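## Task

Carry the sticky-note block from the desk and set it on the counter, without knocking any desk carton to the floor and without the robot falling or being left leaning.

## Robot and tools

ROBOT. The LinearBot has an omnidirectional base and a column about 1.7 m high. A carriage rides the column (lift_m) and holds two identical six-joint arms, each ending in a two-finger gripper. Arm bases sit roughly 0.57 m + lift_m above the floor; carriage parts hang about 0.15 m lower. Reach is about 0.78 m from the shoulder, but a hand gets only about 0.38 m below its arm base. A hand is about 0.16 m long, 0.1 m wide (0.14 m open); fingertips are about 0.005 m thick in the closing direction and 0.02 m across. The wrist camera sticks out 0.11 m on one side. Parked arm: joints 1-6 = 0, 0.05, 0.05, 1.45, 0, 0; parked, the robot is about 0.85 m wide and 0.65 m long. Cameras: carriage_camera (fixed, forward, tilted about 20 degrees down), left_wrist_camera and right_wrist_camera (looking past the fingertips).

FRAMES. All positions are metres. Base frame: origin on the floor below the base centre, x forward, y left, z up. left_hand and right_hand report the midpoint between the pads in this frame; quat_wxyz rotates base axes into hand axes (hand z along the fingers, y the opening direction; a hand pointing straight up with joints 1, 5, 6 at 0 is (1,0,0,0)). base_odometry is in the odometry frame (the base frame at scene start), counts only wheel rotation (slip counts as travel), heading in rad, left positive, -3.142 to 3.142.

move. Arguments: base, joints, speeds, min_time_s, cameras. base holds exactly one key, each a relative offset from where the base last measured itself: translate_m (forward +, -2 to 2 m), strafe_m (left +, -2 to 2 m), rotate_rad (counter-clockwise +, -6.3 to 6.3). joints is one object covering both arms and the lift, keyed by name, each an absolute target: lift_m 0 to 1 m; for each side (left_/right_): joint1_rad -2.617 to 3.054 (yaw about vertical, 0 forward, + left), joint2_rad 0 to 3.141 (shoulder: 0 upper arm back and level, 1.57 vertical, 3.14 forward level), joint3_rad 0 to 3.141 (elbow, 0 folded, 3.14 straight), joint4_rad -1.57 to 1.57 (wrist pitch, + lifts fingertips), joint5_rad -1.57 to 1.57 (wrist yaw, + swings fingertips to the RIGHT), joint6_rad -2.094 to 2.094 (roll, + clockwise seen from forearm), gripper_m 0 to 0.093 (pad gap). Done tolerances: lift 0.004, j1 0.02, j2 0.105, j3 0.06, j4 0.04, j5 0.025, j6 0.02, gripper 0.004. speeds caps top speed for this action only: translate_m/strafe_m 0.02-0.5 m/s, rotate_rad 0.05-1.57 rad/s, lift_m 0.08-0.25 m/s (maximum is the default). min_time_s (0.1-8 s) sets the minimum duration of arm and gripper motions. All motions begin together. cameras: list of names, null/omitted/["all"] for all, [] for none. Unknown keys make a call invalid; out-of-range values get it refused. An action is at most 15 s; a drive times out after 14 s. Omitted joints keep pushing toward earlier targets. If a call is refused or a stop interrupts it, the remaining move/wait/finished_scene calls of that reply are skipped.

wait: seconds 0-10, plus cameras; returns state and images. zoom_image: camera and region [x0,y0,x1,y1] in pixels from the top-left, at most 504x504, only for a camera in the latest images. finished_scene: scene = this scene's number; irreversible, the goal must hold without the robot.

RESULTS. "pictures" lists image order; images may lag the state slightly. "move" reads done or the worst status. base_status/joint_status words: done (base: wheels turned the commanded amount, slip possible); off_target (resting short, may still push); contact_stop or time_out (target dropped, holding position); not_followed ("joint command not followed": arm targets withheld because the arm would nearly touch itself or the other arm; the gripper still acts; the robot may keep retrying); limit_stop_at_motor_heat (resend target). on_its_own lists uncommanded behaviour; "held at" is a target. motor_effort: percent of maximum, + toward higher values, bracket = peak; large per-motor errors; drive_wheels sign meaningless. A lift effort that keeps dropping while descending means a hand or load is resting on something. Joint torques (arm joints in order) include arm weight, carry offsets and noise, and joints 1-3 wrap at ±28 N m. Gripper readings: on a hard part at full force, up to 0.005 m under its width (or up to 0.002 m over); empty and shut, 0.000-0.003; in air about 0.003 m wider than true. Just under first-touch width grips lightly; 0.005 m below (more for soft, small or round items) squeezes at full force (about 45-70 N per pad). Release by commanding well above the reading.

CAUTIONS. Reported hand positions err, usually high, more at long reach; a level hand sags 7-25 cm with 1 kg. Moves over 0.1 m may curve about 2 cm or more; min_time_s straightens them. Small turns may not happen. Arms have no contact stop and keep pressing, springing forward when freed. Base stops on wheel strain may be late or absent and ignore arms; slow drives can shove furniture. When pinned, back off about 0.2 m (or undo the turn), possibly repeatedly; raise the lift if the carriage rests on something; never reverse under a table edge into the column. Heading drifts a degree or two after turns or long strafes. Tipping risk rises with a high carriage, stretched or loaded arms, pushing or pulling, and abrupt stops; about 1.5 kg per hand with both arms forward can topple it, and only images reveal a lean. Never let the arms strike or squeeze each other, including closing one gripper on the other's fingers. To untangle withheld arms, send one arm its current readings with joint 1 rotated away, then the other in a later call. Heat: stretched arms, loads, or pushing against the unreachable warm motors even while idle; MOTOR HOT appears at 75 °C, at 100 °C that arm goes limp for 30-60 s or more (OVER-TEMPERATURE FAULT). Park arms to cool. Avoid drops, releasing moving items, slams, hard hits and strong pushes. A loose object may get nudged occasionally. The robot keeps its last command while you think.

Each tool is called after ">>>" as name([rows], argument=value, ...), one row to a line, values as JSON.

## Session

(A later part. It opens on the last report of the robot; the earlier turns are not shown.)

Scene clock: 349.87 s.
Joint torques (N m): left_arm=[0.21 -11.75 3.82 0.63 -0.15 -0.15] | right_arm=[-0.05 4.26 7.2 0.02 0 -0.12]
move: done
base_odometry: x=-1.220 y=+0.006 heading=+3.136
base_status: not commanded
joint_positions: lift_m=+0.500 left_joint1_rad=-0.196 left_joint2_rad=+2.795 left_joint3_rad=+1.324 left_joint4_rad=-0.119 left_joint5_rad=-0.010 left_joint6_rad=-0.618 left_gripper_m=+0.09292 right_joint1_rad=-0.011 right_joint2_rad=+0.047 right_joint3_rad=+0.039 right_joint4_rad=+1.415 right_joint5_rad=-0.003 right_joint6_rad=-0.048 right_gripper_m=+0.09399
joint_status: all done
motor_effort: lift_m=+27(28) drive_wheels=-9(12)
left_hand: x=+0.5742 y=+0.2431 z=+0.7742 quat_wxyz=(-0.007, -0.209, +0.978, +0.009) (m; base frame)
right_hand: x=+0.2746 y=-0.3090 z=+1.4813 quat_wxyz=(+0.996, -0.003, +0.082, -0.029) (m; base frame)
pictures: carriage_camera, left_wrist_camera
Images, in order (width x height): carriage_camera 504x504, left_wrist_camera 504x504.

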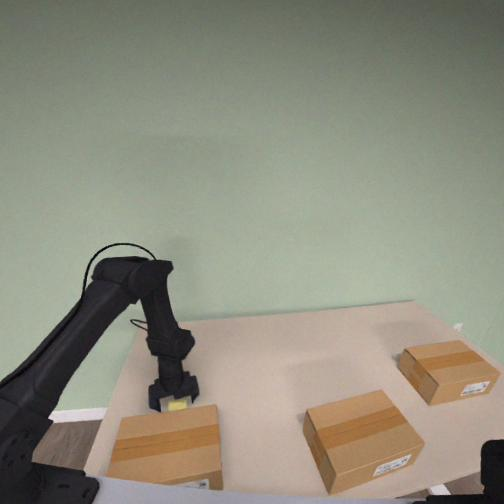

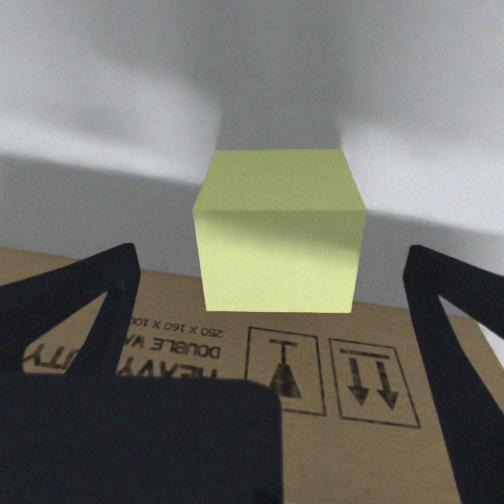

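>>> move(joints={"left_joint1_rad": -0.212, "left_joint2_rad": 2.889, "left_joint3_rad": 1.366, "left_joint4_rad": -0.044}, min_time_s=1.5, cameras=["carriage_camera", "left_wrist_camera"])

>>> zoom_image(camera="carriage_camera", region=[80, 320, 260, 500])

Scene clock: 362.20 s.
Joint torques (N m): left_arm=[0.2 -11.63 3.58 0.66 -0.15 -0.15] | right_arm=[-0.08 4.25 7.19 0.02 0.01 -0.11]
move: done
base_odometry: x=-1.220 y=+0.006 heading=+3.136
base_status: not commanded
joint_positions: lift_m=+0.500 left_joint1_rad=-0.207 left_joint2_rad=+2.868 left_joint3_rad=+1.355 left_joint4_rad=-0.056 left_joint5_rad=-0.010 left_joint6_rad=-0.618 left_gripper_m=+0.09292 right_joint1_rad=-0.011 right_joint2_rad=+0.047 right_joint3_rad=+0.039 right_joint4_rad=+1.415 right_joint5_rad=-0.003 right_joint6_rad=-0.048 right_gripper_m=+0.09399
joint_status: all done
motor_effort: lift_m=+27(28) drive_wheels=-8(12)
left_hand: x=+0.5742 y=+0.2393 z=+0.7524 quat_wxyz=(+0.003, -0.204, +0.979, +0.004) (m; base frame)
right_hand: x=+0.2746 y=-0.3090 z=+1.4813 quat_wxyz=(+0.996, -0.003, +0.082, -0.029) (m; base frame)
pictures: carriage_camera, left_wrist_camera
Images, in order (width x height): carriage_camera 504x504, left_wrist_camera 504x504.

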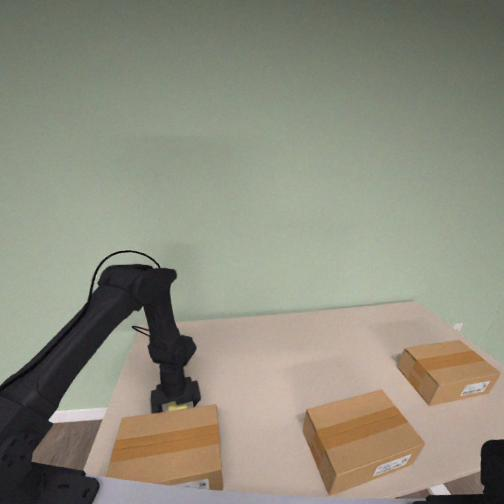

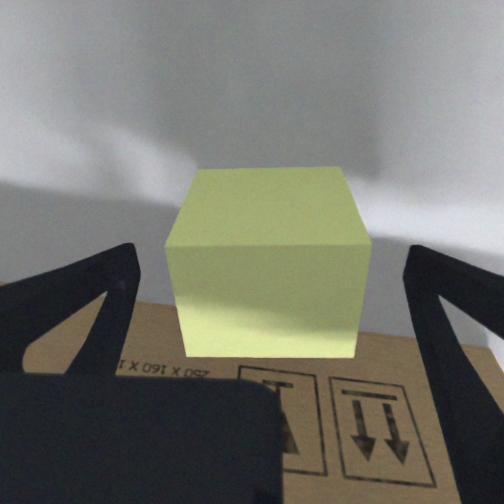

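Scaled by 2.800 from the camera's 504x504 image, which has a finer 720x720 frame.

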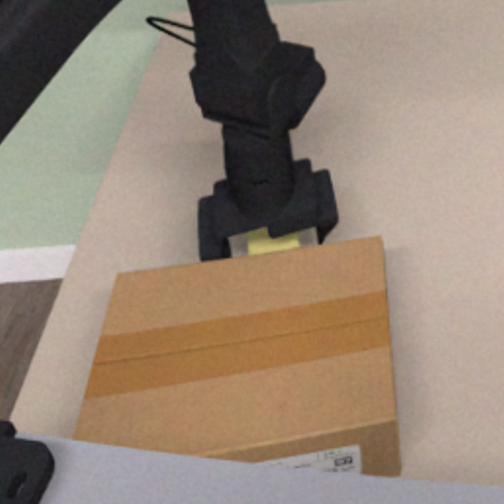

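>>> move(joints={"left_gripper_m": 0.045}, min_time_s=1.0, cameras=["left_wrist_camera"])

Scene clock: 367.00 s.
Joint torques (N m): left_arm=[0.18 -11.66 3.54 0.69 -0.16 -0.14] | right_arm=[-0.03 4.22 7.19 0.03 0.01 -0.11]
move: off_target
base_odometry: x=-1.220 y=+0.006 heading=+3.136
base_status: not commanded
joint_positions: lift_m=+0.500 left_joint1_rad=-0.207 left_joint2_rad=+2.868 left_joint3_rad=+1.355 left_joint4_rad=-0.055 left_joint5_rad=-0.010 left_joint6_rad=-0.618 left_gripper_m=+0.05109 right_joint1_rad=-0.011 right_joint2_rad=+0.047 right_joint3_rad=+0.039 right_joint4_rad=+1.415 right_joint5_rad=-0.003 right_joint6_rad=-0.048 right_gripper_m=+0.09399
joint_status: left_gripper_m off_target (ended at +0.05111, target +0.04500)
motor_effort: lift_m=+28(28) drive_wheels=-10(11)
left_hand: x=+0.5745 y=+0.2392 z=+0.7524 quat_wxyz=(+0.003, -0.204, +0.979, +0.004) (m; base frame)
right_hand: x=+0.2746 y=-0.3090 z=+1.4813 quat_wxyz=(+0.996, -0.003, +0.082, -0.029) (m; base frame)
pictures: left_wrist_camera
Images, in order (width x height): left_wrist_camera 504x504.

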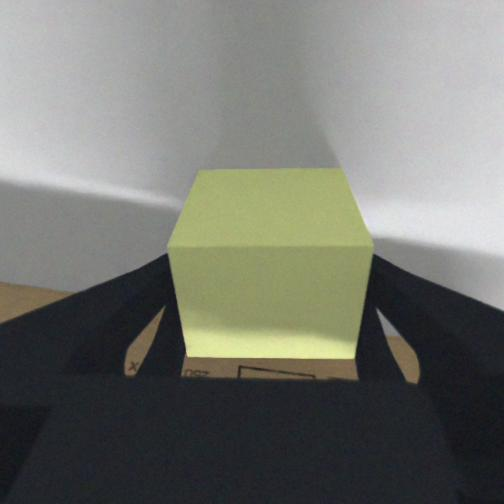

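>>> move(joints={"lift_m": 0.6}, speeds={"lift_m": 0.15}, cameras=["carriage_camera", "left_wrist_camera"])

Scene clock: 371.60 s.
Joint torques (N m): left_arm=[0.18 -13.03 3.38 0.6 -0.15 -0.12] | right_arm=[0.01 4.22 7.2 0.02 0.01 -0.12]
move: done
base_odometry: x=-1.220 y=+0.006 heading=+3.136
base_status: not commanded
joint_positions: lift_m=+0.600 left_joint1_rad=-0.207 left_joint2_rad=+2.884 left_joint3_rad=+1.358 left_joint4_rad=-0.048 left_joint5_rad=-0.010 left_joint6_rad=-0.618 left_gripper_m=+0.05109 right_joint1_rad=-0.011 right_joint2_rad=+0.047 right_joint3_rad=+0.039 right_joint4_rad=+1.415 right_joint5_rad=-0.003 right_joint6_rad=-0.048 right_gripper_m=+0.09399
joint_status: all done
motor_effort: lift_m=+31(37) drive_wheels=+6(11)
left_hand: x=+0.5710 y=+0.2400 z=+0.8472 quat_wxyz=(+0.000, -0.204, +0.979, +0.006) (m; base frame)
right_hand: x=+0.2746 y=-0.3090 z=+1.5810 quat_wxyz=(+0.996, -0.003, +0.082, -0.029) (m; base frame)
pictures: carriage_camera, left_wrist_camera
Images, in order (width x height): carriage_camera 504x504, left_wrist_camera 504x504.

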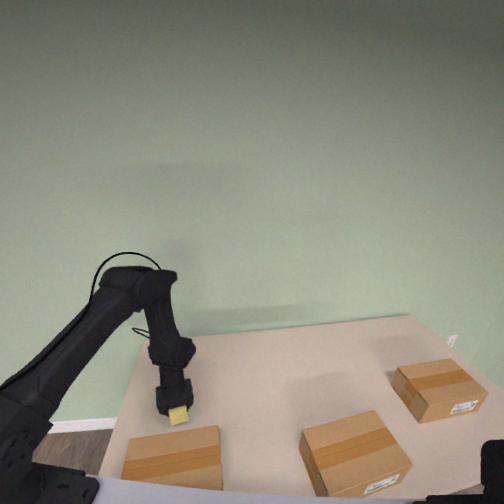

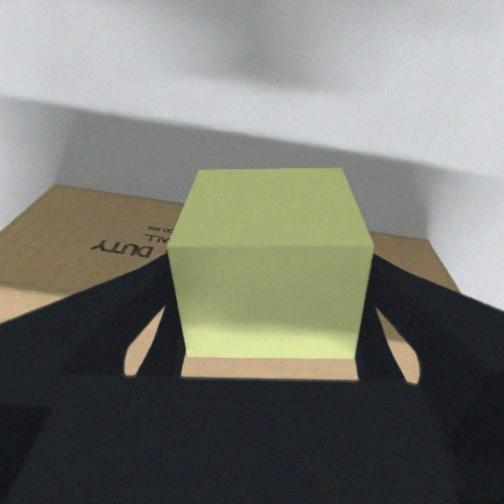

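>>> move(joints={"lift_m": 0.7}, cameras=[])

>>> move(base={"translate_m": -0.5}, cameras=["carriage_camera"])

>>> move(base={"rotate_rad": -3.14}, joints={"left_joint1_rad": 0.0, "left_joint2_rad": 1.57, "left_joint3_rad": 1.57, "left_joint4_rad": -0.8, "left_joint6_rad": 0.0}, cameras=["carriage_camera"], min_time_s=2.0)

Scene clock: 387.80 s.
Joint torques (N m): left_arm=[0.1 -13.29 2.84 0.57 -0.15 -0.14] | right_arm=[-0.02 4.22 7.21 0.03 0.01 -0.12]
move: done
base_odometry: x=-1.220 y=+0.006 heading=+3.136
base_status: not commanded
joint_positions: lift_m=+0.700 left_joint1_rad=-0.207 left_joint2_rad=+2.886 left_joint3_rad=+1.359 left_joint4_rad=-0.045 left_joint5_rad=-0.010 left_joint6_rad=-0.618 left_gripper_m=+0.05109 right_joint1_rad=-0.011 right_joint2_rad=+0.047 right_joint3_rad=+0.039 right_joint4_rad=+1.415 right_joint5_rad=-0.003 right_joint6_rad=-0.048 right_gripper_m=+0.09399
joint_status: all done
motor_effort: lift_m=+31(38) drive_wheels=-8(10)
left_hand: x=+0.5719 y=+0.2398 z=+0.9467 quat_wxyz=(+0.002, -0.204, +0.979, +0.005) (m; base frame)
right_hand: x=+0.2746 y=-0.3090 z=+1.6810 quat_wxyz=(+0.996, -0.003, +0.082, -0.029) (m; base frame)
pictures: none
No camera images: "cameras" was empty.

Scene clock: 391.03 s.
Joint torques (N m): left_arm=[0.51 -13.38 2.96 0.53 -0.15 -0.15] | right_arm=[-0.01 4.26 7.2 -0.04 0.01 -0.11]
move: done
base_odometry: x=-0.720 y=+0.003 heading=+3.135
base_status: done
joint_positions: lift_m=+0.700 left_joint1_rad=-0.209 left_joint2_rad=+2.886 left_joint3_rad=+1.360 left_joint4_rad=-0.042 left_joint5_rad=-0.010 left_joint6_rad=-0.618 left_gripper_m=+0.05109 right_joint1_rad=-0.011 right_joint2_rad=+0.047 right_joint3_rad=+0.039 right_joint4_rad=+1.419 right_joint5_rad=-0.003 right_joint6_rad=-0.048 right_gripper_m=+0.09399
joint_status: not commanded
motor_effort: lift_m=+31(31) drive_wheels=-9(21)
left_hand: x=+0.5728 y=+0.2386 z=+0.9468 quat_wxyz=(+0.004, -0.203, +0.979, +0.004) (m; base frame)
right_hand: x=+0.2736 y=-0.3089 z=+1.6811 quat_wxyz=(+0.996, -0.003, +0.080, -0.029) (m; base frame)
pictures: carriage_camera
Images, in order (width x height): carriage_camera 504x504.

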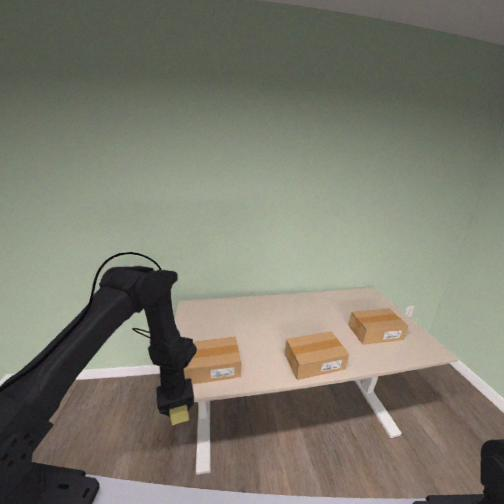

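Scene clock: 395.30 s.
Joint torques (N m): left_arm=[0.47 -12.1 10.56 2.14 -0.11 0.04] | right_arm=[-0.05 4.25 7.21 -0.04 -0.01 -0.12]
move: done
base_odometry: x=-0.720 y=+0.003 heading=-0.005
base_status: done
joint_positions: lift_m=+0.700 left_joint1_rad=+0.002 left_joint2_rad=+1.599 left_joint3_rad=+1.544 left_joint4_rad=-0.797 left_joint5_rad=-0.010 left_joint6_rad=-0.008 left_gripper_m=+0.05112 right_joint1_rad=-0.011 right_joint2_rad=+0.047 right_joint3_rad=+0.039 right_joint4_rad=+1.419 right_joint5_rad=-0.003 right_joint6_rad=-0.048 right_gripper_m=+0.09400
joint_status: all done
motor_effort: lift_m=+31(31) drive_wheels=+6(19)
left_hand: x=+0.6701 y=+0.3117 z=+1.4933 quat_wxyz=(+0.352, -0.006, +0.936, +0.004) (m; base frame)
right_hand: x=+0.2736 y=-0.3089 z=+1.6811 quat_wxyz=(+0.996, -0.003, +0.080, -0.029) (m; base frame)
pictures: carriage_camera
Images, in order (width x height): carriage_camera 504x504.

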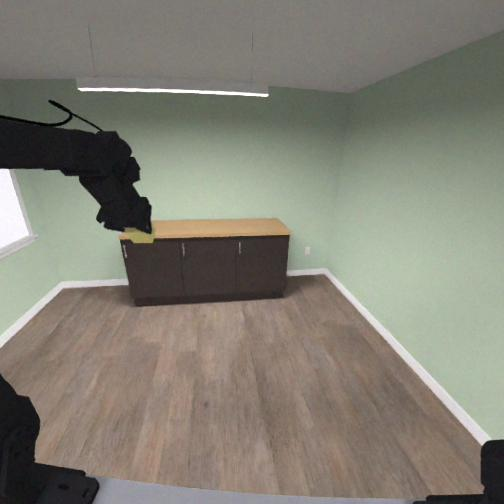

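>>> move(base={"translate_m": 1.7}, joints={"left_joint1_rad": -0.1, "left_joint2_rad": 2.6, "left_joint3_rad": 1.3, "left_joint4_rad": -0.25, "lift_m": 0.75}, min_time_s=2.5, cameras=["carriage_camera"])

Scene clock: 410.77 s.
Joint torques (N m): left_arm=[0.16 -12.44 3.15 0.73 -0.11 0.03] | right_arm=[-0.03 4.25 7.15 -0.05 0.01 -0.12]
move: done
base_odometry: x=+0.980 y=-0.009 heading=-0.006
base_status: done
joint_positions: lift_m=+0.750 left_joint1_rad=-0.095 left_joint2_rad=+2.585 left_joint3_rad=+1.308 left_joint4_rad=-0.255 left_joint5_rad=-0.010 left_joint6_rad=-0.008 left_gripper_m=+0.05112 right_joint1_rad=-0.011 right_joint2_rad=+0.047 right_joint3_rad=+0.039 right_joint4_rad=+1.418 right_joint5_rad=-0.003 right_joint6_rad=-0.048 right_gripper_m=+0.09400
joint_status: all done
motor_effort: lift_m=+31(38) drive_wheels=-10(22)
left_hand: x=+0.6131 y=+0.2746 z=+1.0944 quat_wxyz=(+0.019, +0.043, +0.999, +0.004) (m; base frame)
right_hand: x=+0.2737 y=-0.3089 z=+1.7311 quat_wxyz=(+0.996, -0.003, +0.080, -0.029) (m; base frame)
pictures: carriage_camera
Images, in order (width x height): carriage_camera 504x504.

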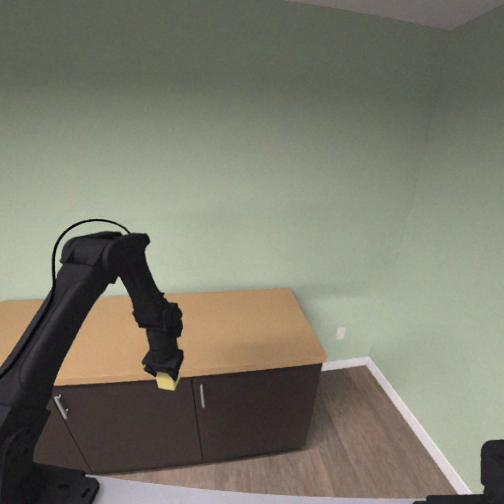

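>>> move(base={"translate_m": 0.42}, speeds={"translate_m": 0.3}, cameras=["carriage_camera", "left_wrist_camera"])

Scene clock: 452.63 s.
Joint torques (N m): left_arm=[0.46 -12.55 3.11 0.7 -0.11 0.03] | right_arm=[-0.03 4.23 7.19 0 0.01 -0.12]
move: done
base_odometry: x=+1.400 y=-0.012 heading=-0.007
base_status: done
joint_positions: lift_m=+0.750 left_joint1_rad=-0.098 left_joint2_rad=+2.586 left_joint3_rad=+1.308 left_joint4_rad=-0.253 left_joint5_rad=-0.010 left_joint6_rad=-0.008 left_gripper_m=+0.05112 right_joint1_rad=-0.011 right_joint2_rad=+0.047 right_joint3_rad=+0.039 right_joint4_rad=+1.417 right_joint5_rad=-0.003 right_joint6_rad=-0.048 right_gripper_m=+0.09400
joint_status: not commanded
motor_effort: lift_m=+31(31) drive_wheels=-10(18)
left_hand: x=+0.6132 y=+0.2733 z=+1.0943 quat_wxyz=(+0.020, +0.045, +0.999, +0.004) (m; base frame)
right_hand: x=+0.2739 y=-0.3090 z=+1.7311 quat_wxyz=(+0.996, -0.003, +0.080, -0.029) (m; base frame)
pictures: carriage_camera, left_wrist_camera
Images, in order (width x height): carriage_camera 504x504, left_wrist_camera 504x504.

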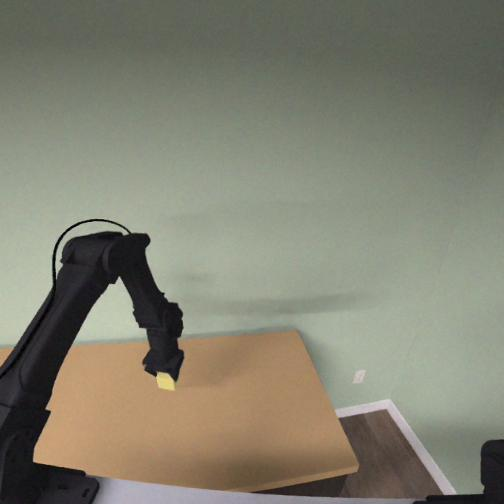

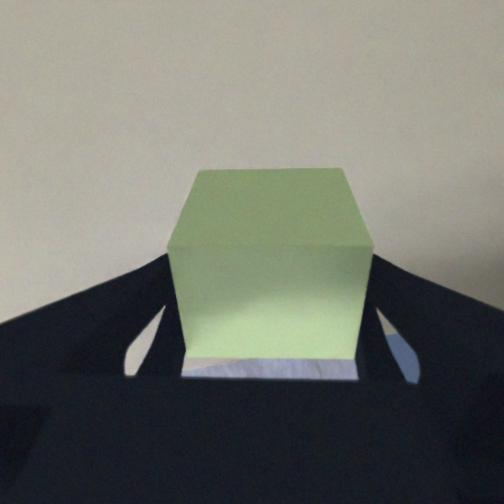

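>>> move(joints={"lift_m": 0.6}, speeds={"lift_m": 0.15}, cameras=["carriage_camera"])

>>> move(joints={"lift_m": 0.59}, speeds={"lift_m": 0.08}, cameras=[])

>>> move(joints={"lift_m": 0.58}, speeds={"lift_m": 0.08}, cameras=["carriage_camera", "left_wrist_camera"])

Scene clock: 460.17 s.
Joint torques (N m): left_arm=[0.5 -13.26 3.18 0.67 -0.13 0.04] | right_arm=[0.01 4.22 7.21 -0.01 0.01 -0.12]
move: done
base_odometry: x=+1.400 y=-0.012 heading=-0.007
base_status: not commanded
joint_positions: lift_m=+0.600 left_joint1_rad=-0.098 left_joint2_rad=+2.592 left_joint3_rad=+1.308 left_joint4_rad=-0.250 left_joint5_rad=-0.010 left_joint6_rad=-0.008 left_gripper_m=+0.05112 right_joint1_rad=-0.011 right_joint2_rad=+0.047 right_joint3_rad=+0.039 right_joint4_rad=+1.417 right_joint5_rad=-0.003 right_joint6_rad=-0.048 right_gripper_m=+0.09400
joint_status: all done
motor_effort: lift_m=+26(28) drive_wheels=-10(11)
left_hand: x=+0.6121 y=+0.2733 z=+0.9425 quat_wxyz=(+0.019, +0.045, +0.999, +0.004) (m; base frame)
right_hand: x=+0.2739 y=-0.3090 z=+1.5815 quat_wxyz=(+0.996, -0.003, +0.080, -0.029) (m; base frame)
pictures: carriage_camera
Images, in order (width x height): carriage_camera 504x504.

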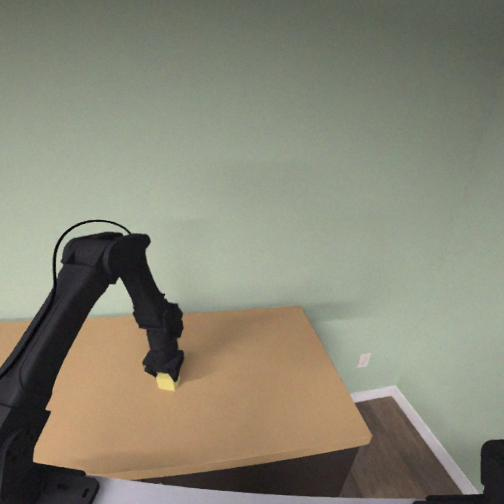

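Scene clock: 460.67 s.
Joint torques (N m): left_arm=[0.47 -10.66 3.29 1.04 -0.09 0.03] | right_arm=[-0.03 4.25 7.2 -0.02 0 -0.11]
move: done
base_odometry: x=+1.400 y=-0.012 heading=-0.007
base_status: not commanded
joint_positions: lift_m=+0.590 left_joint1_rad=-0.098 left_joint2_rad=+2.567 left_joint3_rad=+1.308 left_joint4_rad=-0.282 left_joint5_rad=-0.010 left_joint6_rad=-0.007 left_gripper_m=+0.05112 right_joint1_rad=-0.011 right_joint2_rad=+0.047 right_joint3_rad=+0.039 right_joint4_rad=+1.417 right_joint5_rad=-0.003 right_joint6_rad=-0.048 right_gripper_m=+0.09400
joint_status: all done
motor_effort: lift_m=+24(24) drive_wheels=+5(9)
left_hand: x=+0.6123 y=+0.2733 z=+0.9415 quat_wxyz=(+0.015, +0.046, +0.999, +0.004) (m; base frame)
right_hand: x=+0.2739 y=-0.3090 z=+1.5717 quat_wxyz=(+0.996, -0.003, +0.080, -0.029) (m; base frame)
pictures: none
No camera images: "cameras" was empty.

Scene clock: 461.17 s.
Joint torques (N m): left_arm=[0.5 -8.03 3.38 1.4 -0.11 0.02] | right_arm=[0.02 4.21 7.19 -0.02 0.01 -0.11]
move: done
base_odometry: x=+1.400 y=-0.012 heading=-0.007
base_status: not commanded
joint_positions: lift_m=+0.581 left_joint1_rad=-0.098 left_joint2_rad=+2.540 left_joint3_rad=+1.308 left_joint4_rad=-0.313 left_joint5_rad=-0.010 left_joint6_rad=-0.007 left_gripper_m=+0.05112 right_joint1_rad=-0.011 right_joint2_rad=+0.047 right_joint3_rad=+0.039 right_joint4_rad=+1.417 right_joint5_rad=-0.003 right_joint6_rad=-0.048 right_gripper_m=+0.09400
joint_status: all done
motor_effort: lift_m=+23(23) drive_wheels=+6(10)
left_hand: x=+0.6127 y=+0.2732 z=+0.9409 quat_wxyz=(+0.013, +0.046, +0.999, +0.004) (m; base frame)
right_hand: x=+0.2739 y=-0.3090 z=+1.5618 quat_wxyz=(+0.996, -0.003, +0.080, -0.029) (m; base frame)
pictures: carriage_camera, left_wrist_camera
Images, in order (width x height): carriage_camera 504x504, left_wrist_camera 504x504.

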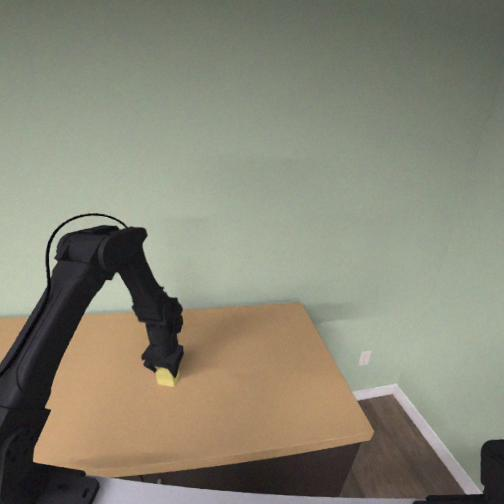

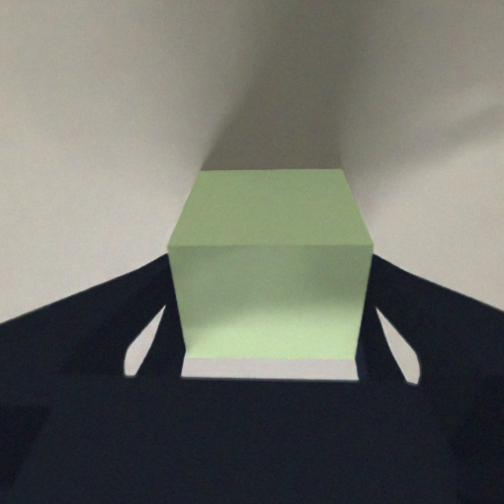

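>>> move(joints={"lift_m": 0.597}, speeds={"lift_m": 0.08}, cameras=[])

>>> move(joints={"left_gripper_m": 0.093}, min_time_s=1.0, cameras=["left_wrist_camera"])

Scene clock: 468.30 s.
Joint torques (N m): left_arm=[0.44 -12.08 3.14 0.9 -0.11 0.04] | right_arm=[-0.05 4.29 7.16 -0.02 0.02 -0.11]
move: done
base_odometry: x=+1.400 y=-0.012 heading=-0.007
base_status: not commanded
joint_positions: lift_m=+0.597 left_joint1_rad=-0.098 left_joint2_rad=+2.581 left_joint3_rad=+1.308 left_joint4_rad=-0.271 left_joint5_rad=-0.010 left_joint6_rad=-0.007 left_gripper_m=+0.05112 right_joint1_rad=-0.011 right_joint2_rad=+0.047 right_joint3_rad=+0.039 right_joint4_rad=+1.417 right_joint5_rad=-0.003 right_joint6_rad=-0.048 right_gripper_m=+0.09400
joint_status: all done
motor_effort: lift_m=+31(35) drive_wheels=+7(7)
left_hand: x=+0.6103 y=+0.2735 z=+0.9428 quat_wxyz=(+0.013, +0.046, +0.999, +0.004) (m; base frame)
right_hand: x=+0.2739 y=-0.3090 z=+1.5781 quat_wxyz=(+0.996, -0.003, +0.080, -0.029) (m; base frame)
pictures: none
No camera images: "cameras" was empty.

Scene clock: 469.60 s.
Joint torques (N m): left_arm=[0.43 -12.14 3.15 0.78 -0.1 0.02] | right_arm=[-0.08 4.26 7.17 -0.02 0 -0.11]
move: done
base_odometry: x=+1.400 y=-0.012 heading=-0.007
base_status: not commanded
joint_positions: lift_m=+0.597 left_joint1_rad=-0.098 left_joint2_rad=+2.581 left_joint3_rad=+1.308 left_joint4_rad=-0.261 left_joint5_rad=-0.010 left_joint6_rad=-0.007 left_gripper_m=+0.09294 right_joint1_rad=-0.011 right_joint2_rad=+0.047 right_joint3_rad=+0.039 right_joint4_rad=+1.417 right_joint5_rad=-0.003 right_joint6_rad=-0.048 right_gripper_m=+0.09400
joint_status: all done
motor_effort: lift_m=+31(31) drive_wheels=+6(8)
left_hand: x=+0.6127 y=+0.2732 z=+0.9428 quat_wxyz=(+0.018, +0.046, +0.999, +0.004) (m; base frame)
right_hand: x=+0.2739 y=-0.3090 z=+1.5781 quat_wxyz=(+0.996, -0.003, +0.080, -0.029) (m; base frame)
pictures: left_wrist_camera
Images, in order (width x height): left_wrist_camera 504x504.

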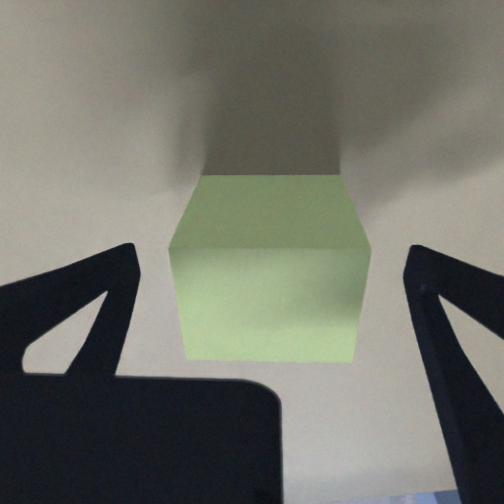

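>>> move(joints={"lift_m": 0.65}, cameras=["left_wrist_camera"])

>>> move(joints={"lift_m": 0.7}, cameras=["left_wrist_camera", "carriage_camera"])

>>> move(joints={"lift_m": 0.8}, cameras=["left_wrist_camera", "carriage_camera"])

>>> move(joints={"lift_m": 1.0}, cameras=["left_wrist_camera", "carriage_camera"])

Scene clock: 478.03 s.
Joint torques (N m): left_arm=[0.44 -13.27 3.25 0.65 -0.11 0.04] | right_arm=[0.01 4.25 7.2 -0.02 0.01 -0.12]
move: done
base_odometry: x=+1.400 y=-0.012 heading=-0.007
base_status: not commanded
joint_positions: lift_m=+0.650 left_joint1_rad=-0.098 left_joint2_rad=+2.593 left_joint3_rad=+1.306 left_joint4_rad=-0.252 left_joint5_rad=-0.010 left_joint6_rad=-0.007 left_gripper_m=+0.09294 right_joint1_rad=-0.011 right_joint2_rad=+0.047 right_joint3_rad=+0.039 right_joint4_rad=+1.417 right_joint5_rad=-0.003 right_joint6_rad=-0.048 right_gripper_m=+0.09400
joint_status: all done
motor_effort: lift_m=+31(37) drive_wheels=+5(11)
left_hand: x=+0.6103 y=+0.2735 z=+0.9914 quat_wxyz=(+0.016, +0.046, +0.999, +0.004) (m; base frame)
right_hand: x=+0.2740 y=-0.3090 z=+1.6311 quat_wxyz=(+0.996, -0.003, +0.081, -0.029) (m; base frame)
pictures: left_wrist_camera
Images, in order (width x height): left_wrist_camera 504x504.

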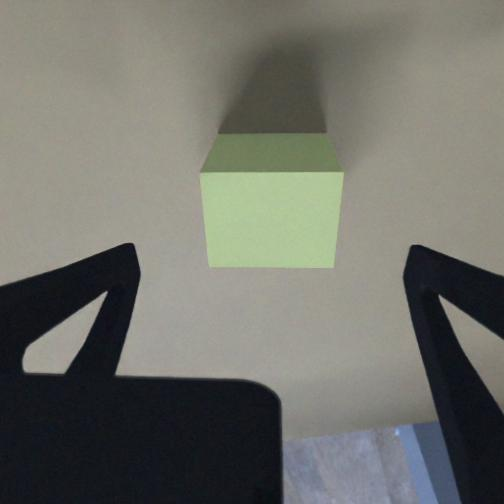

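Scene clock: 478.77 s.
Joint torques (N m): left_arm=[0.46 -13.44 3.25 0.64 -0.11 0.04] | right_arm=[-0.03 4.23 7.2 -0.01 0.01 -0.11]
move: done
base_odometry: x=+1.400 y=-0.012 heading=-0.007
base_status: not commanded
joint_positions: lift_m=+0.700 left_joint1_rad=-0.098 left_joint2_rad=+2.594 left_joint3_rad=+1.306 left_joint4_rad=-0.249 left_joint5_rad=-0.010 left_joint6_rad=-0.007 left_gripper_m=+0.09294 right_joint1_rad=-0.011 right_joint2_rad=+0.047 right_joint3_rad=+0.039 right_joint4_rad=+1.417 right_joint5_rad=-0.003 right_joint6_rad=-0.048 right_gripper_m=+0.09400
joint_status: all done
motor_effort: lift_m=+31(37) drive_wheels=-9(11)
left_hand: x=+0.6108 y=+0.2734 z=+1.0409 quat_wxyz=(+0.017, +0.046, +0.999, +0.004) (m; base frame)
right_hand: x=+0.2740 y=-0.3090 z=+1.6811 quat_wxyz=(+0.996, -0.003, +0.081, -0.029) (m; base frame)
pictures: carriage_camera, left_wrist_camera
Images, in order (width x height): carriage_camera 504x504, left_wrist_camera 504x504.

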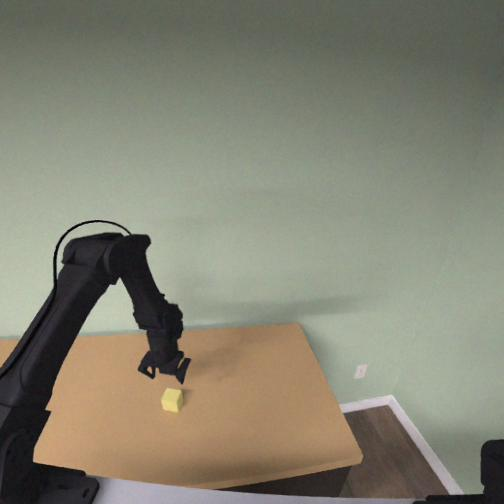

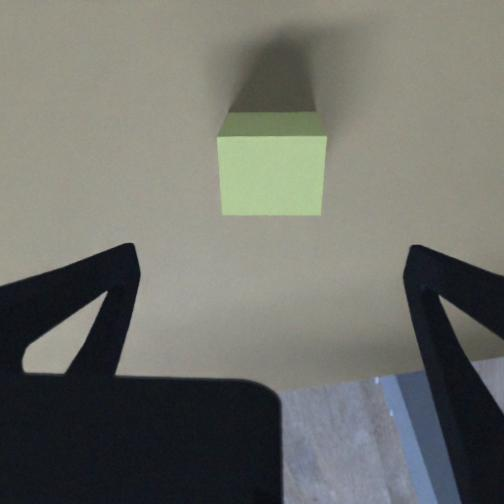

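Scene clock: 479.70 s.
Joint torques (N m): left_arm=[0.44 -13.41 3.19 0.62 -0.11 0.02] | right_arm=[-0.01 4.19 7.19 -0.01 0 -0.13]
move: done
base_odometry: x=+1.400 y=-0.012 heading=-0.007
base_status: not commanded
joint_positions: lift_m=+0.800 left_joint1_rad=-0.098 left_joint2_rad=+2.595 left_joint3_rad=+1.306 left_joint4_rad=-0.247 left_joint5_rad=-0.010 left_joint6_rad=-0.007 left_gripper_m=+0.09294 right_joint1_rad=-0.011 right_joint2_rad=+0.047 right_joint3_rad=+0.039 right_joint4_rad=+1.417 right_joint5_rad=-0.003 right_joint6_rad=-0.048 right_gripper_m=+0.09400
joint_status: all done
motor_effort: lift_m=+31(38) drive_wheels=-10(11)
left_hand: x=+0.6110 y=+0.2734 z=+1.1407 quat_wxyz=(+0.018, +0.046, +0.999, +0.004) (m; base frame)
right_hand: x=+0.2740 y=-0.3090 z=+1.7811 quat_wxyz=(+0.996, -0.003, +0.081, -0.029) (m; base frame)
pictures: carriage_camera, left_wrist_camera
Images, in order (width x height): carriage_camera 504x504, left_wrist_camera 504x504.

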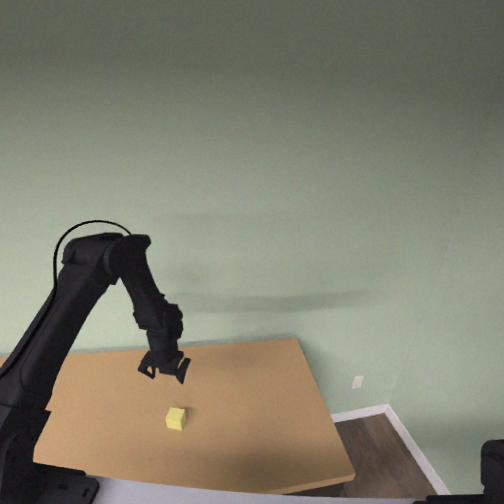

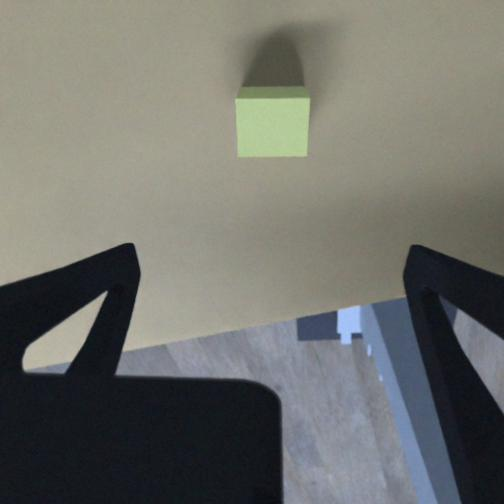

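Scene clock: 481.03 s.
Joint torques (N m): left_arm=[0.44 -13.6 3.21 0.64 -0.1 0.03] | right_arm=[-0.05 4.22 7.23 -0.02 0 -0.11]
move: done
base_odometry: x=+1.400 y=-0.012 heading=-0.007
base_status: not commanded
joint_positions: lift_m=+0.997 left_joint1_rad=-0.098 left_joint2_rad=+2.596 left_joint3_rad=+1.306 left_joint4_rad=-0.247 left_joint5_rad=-0.010 left_joint6_rad=-0.007 left_gripper_m=+0.09294 right_joint1_rad=-0.011 right_joint2_rad=+0.047 right_joint3_rad=+0.039 right_joint4_rad=+1.417 right_joint5_rad=-0.003 right_joint6_rad=-0.048 right_gripper_m=+0.09400
joint_status: all done
joint sent to its limit — lift_m, upper limit.
motor_effort: lift_m=+31(38) drive_wheels=+7(10)
left_hand: x=+0.6107 y=+0.2734 z=+1.3376 quat_wxyz=(+0.017, +0.046, +0.999, +0.004) (m; base frame)
right_hand: x=+0.2740 y=-0.3090 z=+1.9782 quat_wxyz=(+0.996, -0.003, +0.081, -0.029) (m; base frame)
pictures: carriage_camera, left_wrist_camera
Images, in order (width x height): carriage_camera 504x504, left_wrist_camera 504x504.

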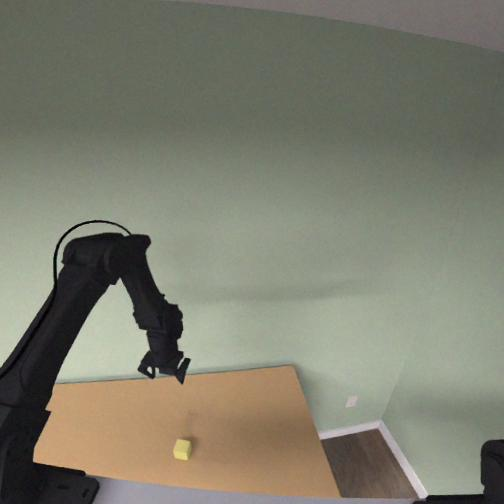

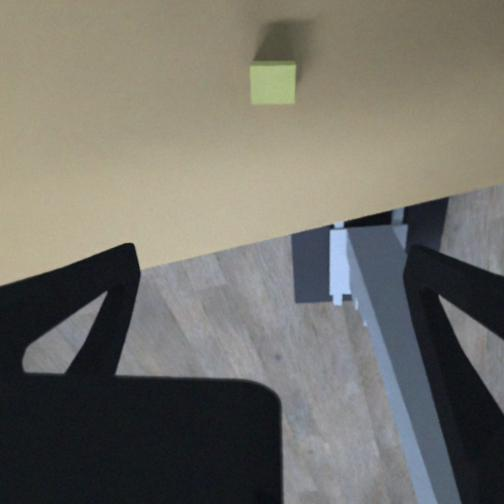

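>>> wait(seconds=0.5, cameras=["carriage_camera", "left_wrist_camera"])

>>> zoom_image(camera="carriage_camera", region=[120, 384, 240, 504])

>>> move(joints={"lift_m": 0.8}, cameras=[])

>>> wait(seconds=0.5, cameras=["carriage_camera", "left_wrist_camera"])

>>> zoom_image(camera="carriage_camera", region=[120, 364, 240, 484])

>>> move(joints={"lift_m": 0.7}, cameras=[])

>>> wait(seconds=0.5, cameras=["carriage_camera", "left_wrist_camera"])

>>> zoom_image(camera="carriage_camera", region=[120, 344, 240, 464])

Scene clock: 571.07 s.
Joint torques (N m): left_arm=[0.42 -13.57 3.21 0.64 -0.1 0.03] | right_arm=[-0.02 4.22 7.19 -0.02 0.01 -0.12]
base_odometry: x=+1.400 y=-0.012 heading=-0.007
base_status: not commanded
joint_positions: lift_m=+0.997 left_joint1_rad=-0.098 left_joint2_rad=+2.596 left_joint3_rad=+1.306 left_joint4_rad=-0.247 left_joint5_rad=-0.010 left_joint6_rad=-0.007 left_gripper_m=+0.09294 right_joint1_rad=-0.011 right_joint2_rad=+0.047 right_joint3_rad=+0.039 right_joint4_rad=+1.417 right_joint5_rad=-0.003 right_joint6_rad=-0.048 right_gripper_m=+0.09400
joint_status: all done
joint sent to its limit — lift_m, upper limit.
motor_effort: lift_m=+31(38) drive_wheels=-9(10)
left_hand: x=+0.6107 y=+0.2734 z=+1.3376 quat_wxyz=(+0.017, +0.046, +0.999, +0.004) (m; base frame)
right_hand: x=+0.2740 y=-0.3090 z=+1.9782 quat_wxyz=(+0.996, -0.003, +0.081, -0.029) (m; base frame)
wait: 0.50 s; at rest from the start
pictures: carriage_camera, left_wrist_camera
Images, in order (width x height): carriage_camera 504x504, left_wrist_camera 504x504.

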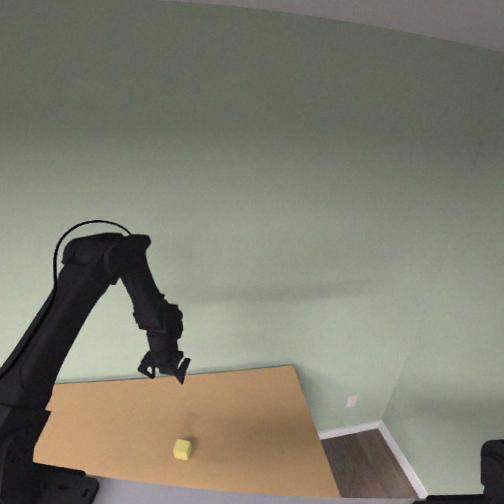

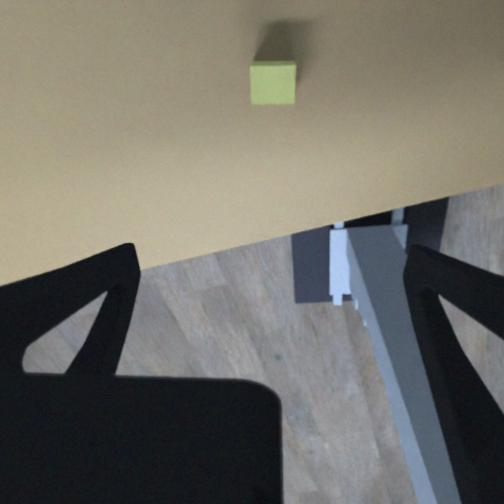

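Scaled by 4.200 from the camera's 504x504 image, which has a finer 720x720 frame.

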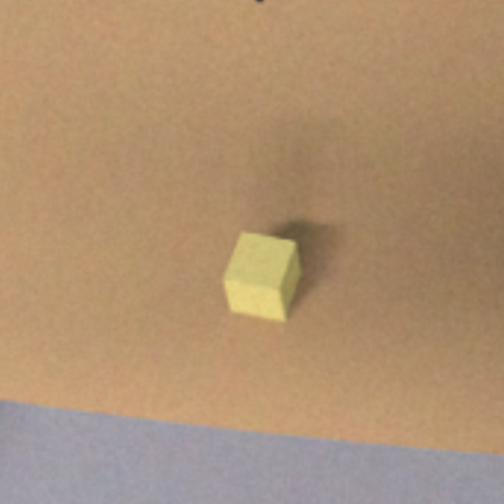

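Scene clock: 572.40 s.
Joint torques (N m): left_arm=[0.51 -13.52 3.21 0.62 -0.1 0.02] | right_arm=[-0.05 4.23 7.13 0 0 -0.12]
move: done
base_odometry: x=+1.400 y=-0.012 heading=-0.007
base_status: not commanded
joint_positions: lift_m=+0.800 left_joint1_rad=-0.098 left_joint2_rad=+2.596 left_joint3_rad=+1.306 left_joint4_rad=-0.247 left_joint5_rad=-0.010 left_joint6_rad=-0.007 left_gripper_m=+0.09294 right_joint1_rad=-0.011 right_joint2_rad=+0.047 right_joint3_rad=+0.039 right_joint4_rad=+1.417 right_joint5_rad=-0.003 right_joint6_rad=-0.048 right_gripper_m=+0.09400
joint_status: all done
motor_effort: lift_m=+27(29) drive_wheels=-9(11)
left_hand: x=+0.6107 y=+0.2734 z=+1.1407 quat_wxyz=(+0.017, +0.046, +0.999, +0.004) (m; base frame)
right_hand: x=+0.2740 y=-0.3090 z=+1.7814 quat_wxyz=(+0.996, -0.003, +0.081, -0.029) (m; base frame)
pictures: none
No camera images: "cameras" was empty.

Scene clock: 572.90 s.
Joint torques (N m): left_arm=[0.43 -13.56 3.21 0.62 -0.11 0.02] | right_arm=[-0.05 4.21 7.2 -0.01 0 -0.11]
base_odometry: x=+1.400 y=-0.012 heading=-0.007
base_status: not commanded
joint_positions: lift_m=+0.800 left_joint1_rad=-0.098 left_joint2_rad=+2.596 left_joint3_rad=+1.306 left_joint4_rad=-0.247 left_joint5_rad=-0.010 left_joint6_rad=-0.007 left_gripper_m=+0.09294 right_joint1_rad=-0.011 right_joint2_rad=+0.047 right_joint3_rad=+0.039 right_joint4_rad=+1.417 right_joint5_rad=-0.003 right_joint6_rad=-0.048 right_gripper_m=+0.09400
joint_status: all done
motor_effort: lift_m=+27(29) drive_wheels=+5(11)
left_hand: x=+0.6107 y=+0.2734 z=+1.1407 quat_wxyz=(+0.017, +0.046, +0.999, +0.004) (m; base frame)
right_hand: x=+0.2740 y=-0.3090 z=+1.7814 quat_wxyz=(+0.996, -0.003, +0.081, -0.029) (m; base frame)
wait: 0.50 s; at rest by 0.27 s
pictures: carriage_camera, left_wrist_camera
Images, in order (width x height): carriage_camera 504x504, left_wrist_camera 504x504.

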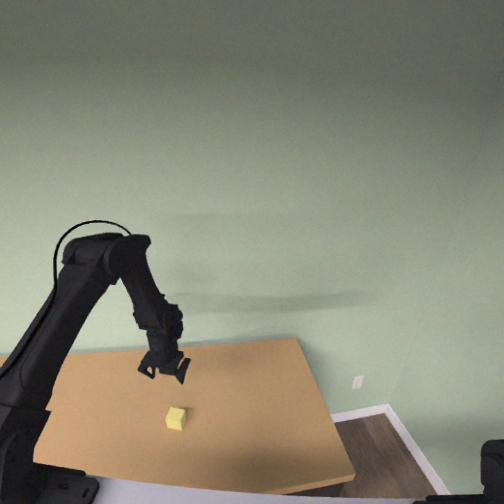

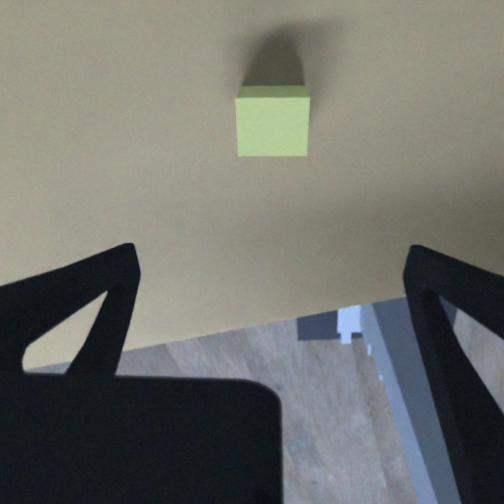

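Scaled by 4.200 from the camera's 504x504 image, which has a finer 720x720 frame.

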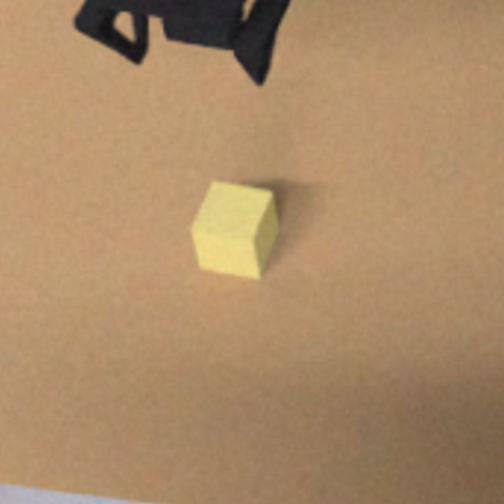

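Scene clock: 573.83 s.
Joint torques (N m): left_arm=[0.46 -13.56 3.12 0.62 -0.09 0.03] | right_arm=[-0.02 4.26 7.23 -0.02 0 -0.12]
move: done
base_odometry: x=+1.400 y=-0.012 heading=-0.007
base_status: not commanded
joint_positions: lift_m=+0.700 left_joint1_rad=-0.098 left_joint2_rad=+2.596 left_joint3_rad=+1.305 left_joint4_rad=-0.247 left_joint5_rad=-0.010 left_joint6_rad=-0.007 left_gripper_m=+0.09294 right_joint1_rad=-0.011 right_joint2_rad=+0.047 right_joint3_rad=+0.039 right_joint4_rad=+1.417 right_joint5_rad=-0.003 right_joint6_rad=-0.048 right_gripper_m=+0.09400
joint_status: all done
motor_effort: lift_m=+28(28) drive_wheels=+7(10)
left_hand: x=+0.6102 y=+0.2735 z=+1.0405 quat_wxyz=(+0.017, +0.046, +0.999, +0.004) (m; base frame)
right_hand: x=+0.2740 y=-0.3090 z=+1.6814 quat_wxyz=(+0.996, -0.003, +0.081, -0.029) (m; base frame)
pictures: none
No camera images: "cameras" was empty.

Scene clock: 574.33 s.
Joint torques (N m): left_arm=[0.44 -13.6 3.29 0.62 -0.11 0.02] | right_arm=[-0.03 4.23 7.17 -0.02 0.01 -0.11]
base_odometry: x=+1.400 y=-0.012 heading=-0.007
base_status: not commanded
joint_positions: lift_m=+0.700 left_joint1_rad=-0.098 left_joint2_rad=+2.596 left_joint3_rad=+1.305 left_joint4_rad=-0.247 left_joint5_rad=-0.010 left_joint6_rad=-0.007 left_gripper_m=+0.09294 right_joint1_rad=-0.011 right_joint2_rad=+0.047 right_joint3_rad=+0.039 right_joint4_rad=+1.417 right_joint5_rad=-0.003 right_joint6_rad=-0.048 right_gripper_m=+0.09400
joint_status: all done
motor_effort: lift_m=+27(28) drive_wheels=+7(10)
left_hand: x=+0.6102 y=+0.2735 z=+1.0405 quat_wxyz=(+0.017, +0.046, +0.999, +0.004) (m; base frame)
right_hand: x=+0.2740 y=-0.3090 z=+1.6814 quat_wxyz=(+0.996, -0.003, +0.081, -0.029) (m; base frame)
wait: 0.50 s; at rest by 0.27 s
pictures: carriage_camera, left_wrist_camera
Images, in order (width x height): carriage_camera 504x504, left_wrist_camera 504x504.

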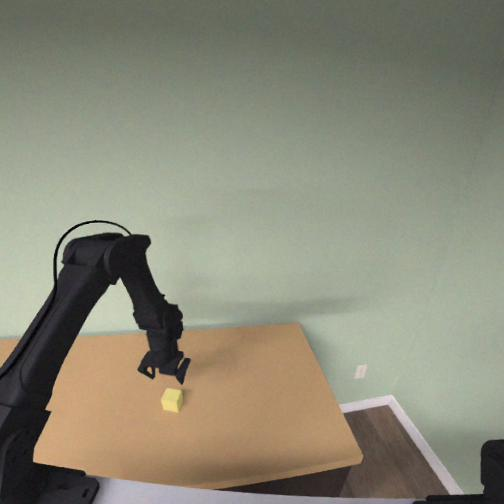

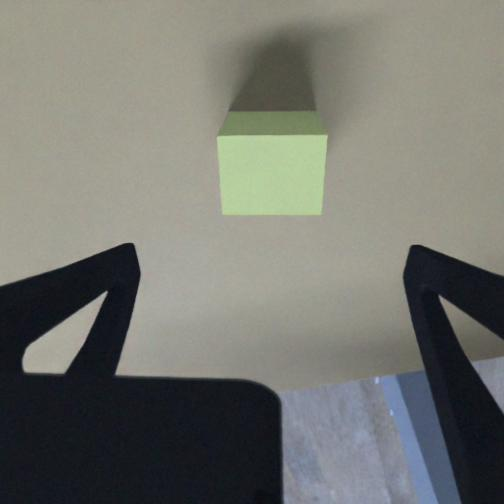

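Scaled by 4.200 from the camera's 504x504 image, which has a finer 720x720 frame.

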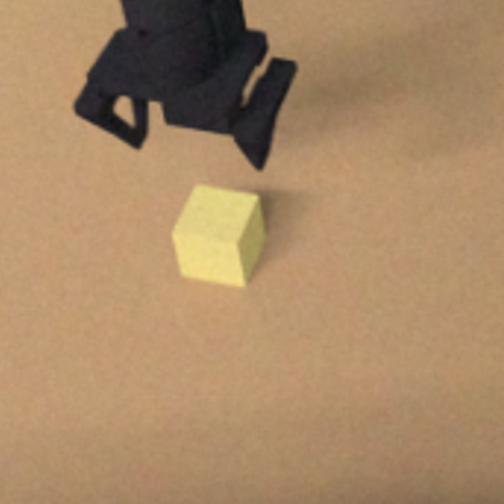

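>>> move(joints={"lift_m": 0.9}, cameras=[])

>>> move(joints={"left_joint1_rad": -0.1, "left_joint2_rad": 2.933, "left_joint3_rad": 1.542, "left_joint4_rad": -0.177, "left_joint6_rad": -0.1}, min_time_s=1.5, cameras=["carriage_camera", "left_wrist_camera"])

Scene clock: 683.90 s.
Joint torques (N m): left_arm=[0.42 -13.72 3.23 0.61 -0.11 0.02] | right_arm=[-0.03 4.23 7.21 -0.01 0.01 -0.12]
move: done
base_odometry: x=+1.400 y=-0.012 heading=-0.007
base_status: not commanded
joint_positions: lift_m=+0.900 left_joint1_rad=-0.098 left_joint2_rad=+2.597 left_joint3_rad=+1.305 left_joint4_rad=-0.247 left_joint5_rad=-0.010 left_joint6_rad=-0.007 left_gripper_m=+0.09294 right_joint1_rad=-0.011 right_joint2_rad=+0.047 right_joint3_rad=+0.039 right_joint4_rad=+1.417 right_joint5_rad=-0.003 right_joint6_rad=-0.048 right_gripper_m=+0.09400
joint_status: all done
motor_effort: lift_m=+31(38) drive_wheels=-10(11)
left_hand: x=+0.6100 y=+0.2735 z=+1.2399 quat_wxyz=(+0.016, +0.046, +0.999, +0.004) (m; base frame)
right_hand: x=+0.2740 y=-0.3090 z=+1.8811 quat_wxyz=(+0.996, -0.003, +0.081, -0.029) (m; base frame)
pictures: none
No camera images: "cameras" was empty.

Scene clock: 685.70 s.
Joint torques (N m): left_arm=[0.46 -12.59 4.55 0.7 -0.11 -0.11] | right_arm=[-0.06 4.25 7.19 -0.02 0.01 -0.11]
move: done
base_odometry: x=+1.400 y=-0.012 heading=-0.007
base_status: not commanded
joint_positions: lift_m=+0.900 left_joint1_rad=-0.098 left_joint2_rad=+2.912 left_joint3_rad=+1.529 left_joint4_rad=-0.189 left_joint5_rad=-0.010 left_joint6_rad=-0.091 left_gripper_m=+0.09294 right_joint1_rad=-0.011 right_joint2_rad=+0.047 right_joint3_rad=+0.039 right_joint4_rad=+1.417 right_joint5_rad=-0.003 right_joint6_rad=-0.048 right_gripper_m=+0.09400
joint_status: all done
motor_effort: lift_m=+31(31) drive_wheels=-10(12)
left_hand: x=+0.6125 y=+0.2733 z=+1.1525 quat_wxyz=(+0.000, +0.004, +1.000, +0.005) (m; base frame)
right_hand: x=+0.2740 y=-0.3090 z=+1.8811 quat_wxyz=(+0.996, -0.003, +0.081, -0.029) (m; base frame)
pictures: carriage_camera, left_wrist_camera
Images, in order (width x height): carriage_camera 504x504, left_wrist_camera 504x504.

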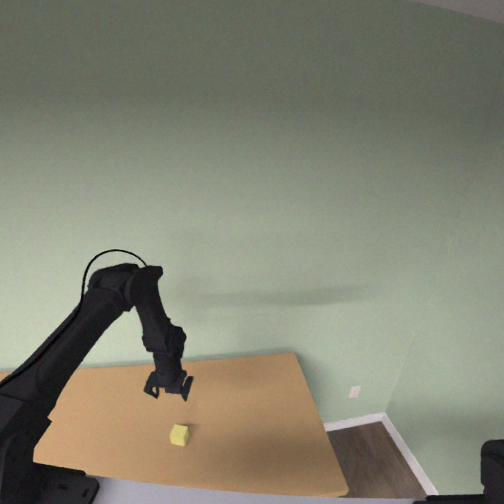

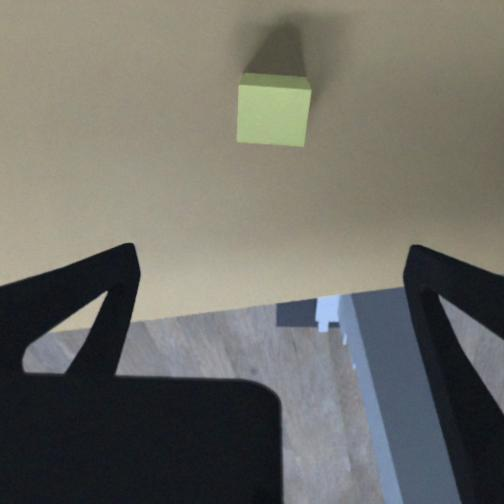

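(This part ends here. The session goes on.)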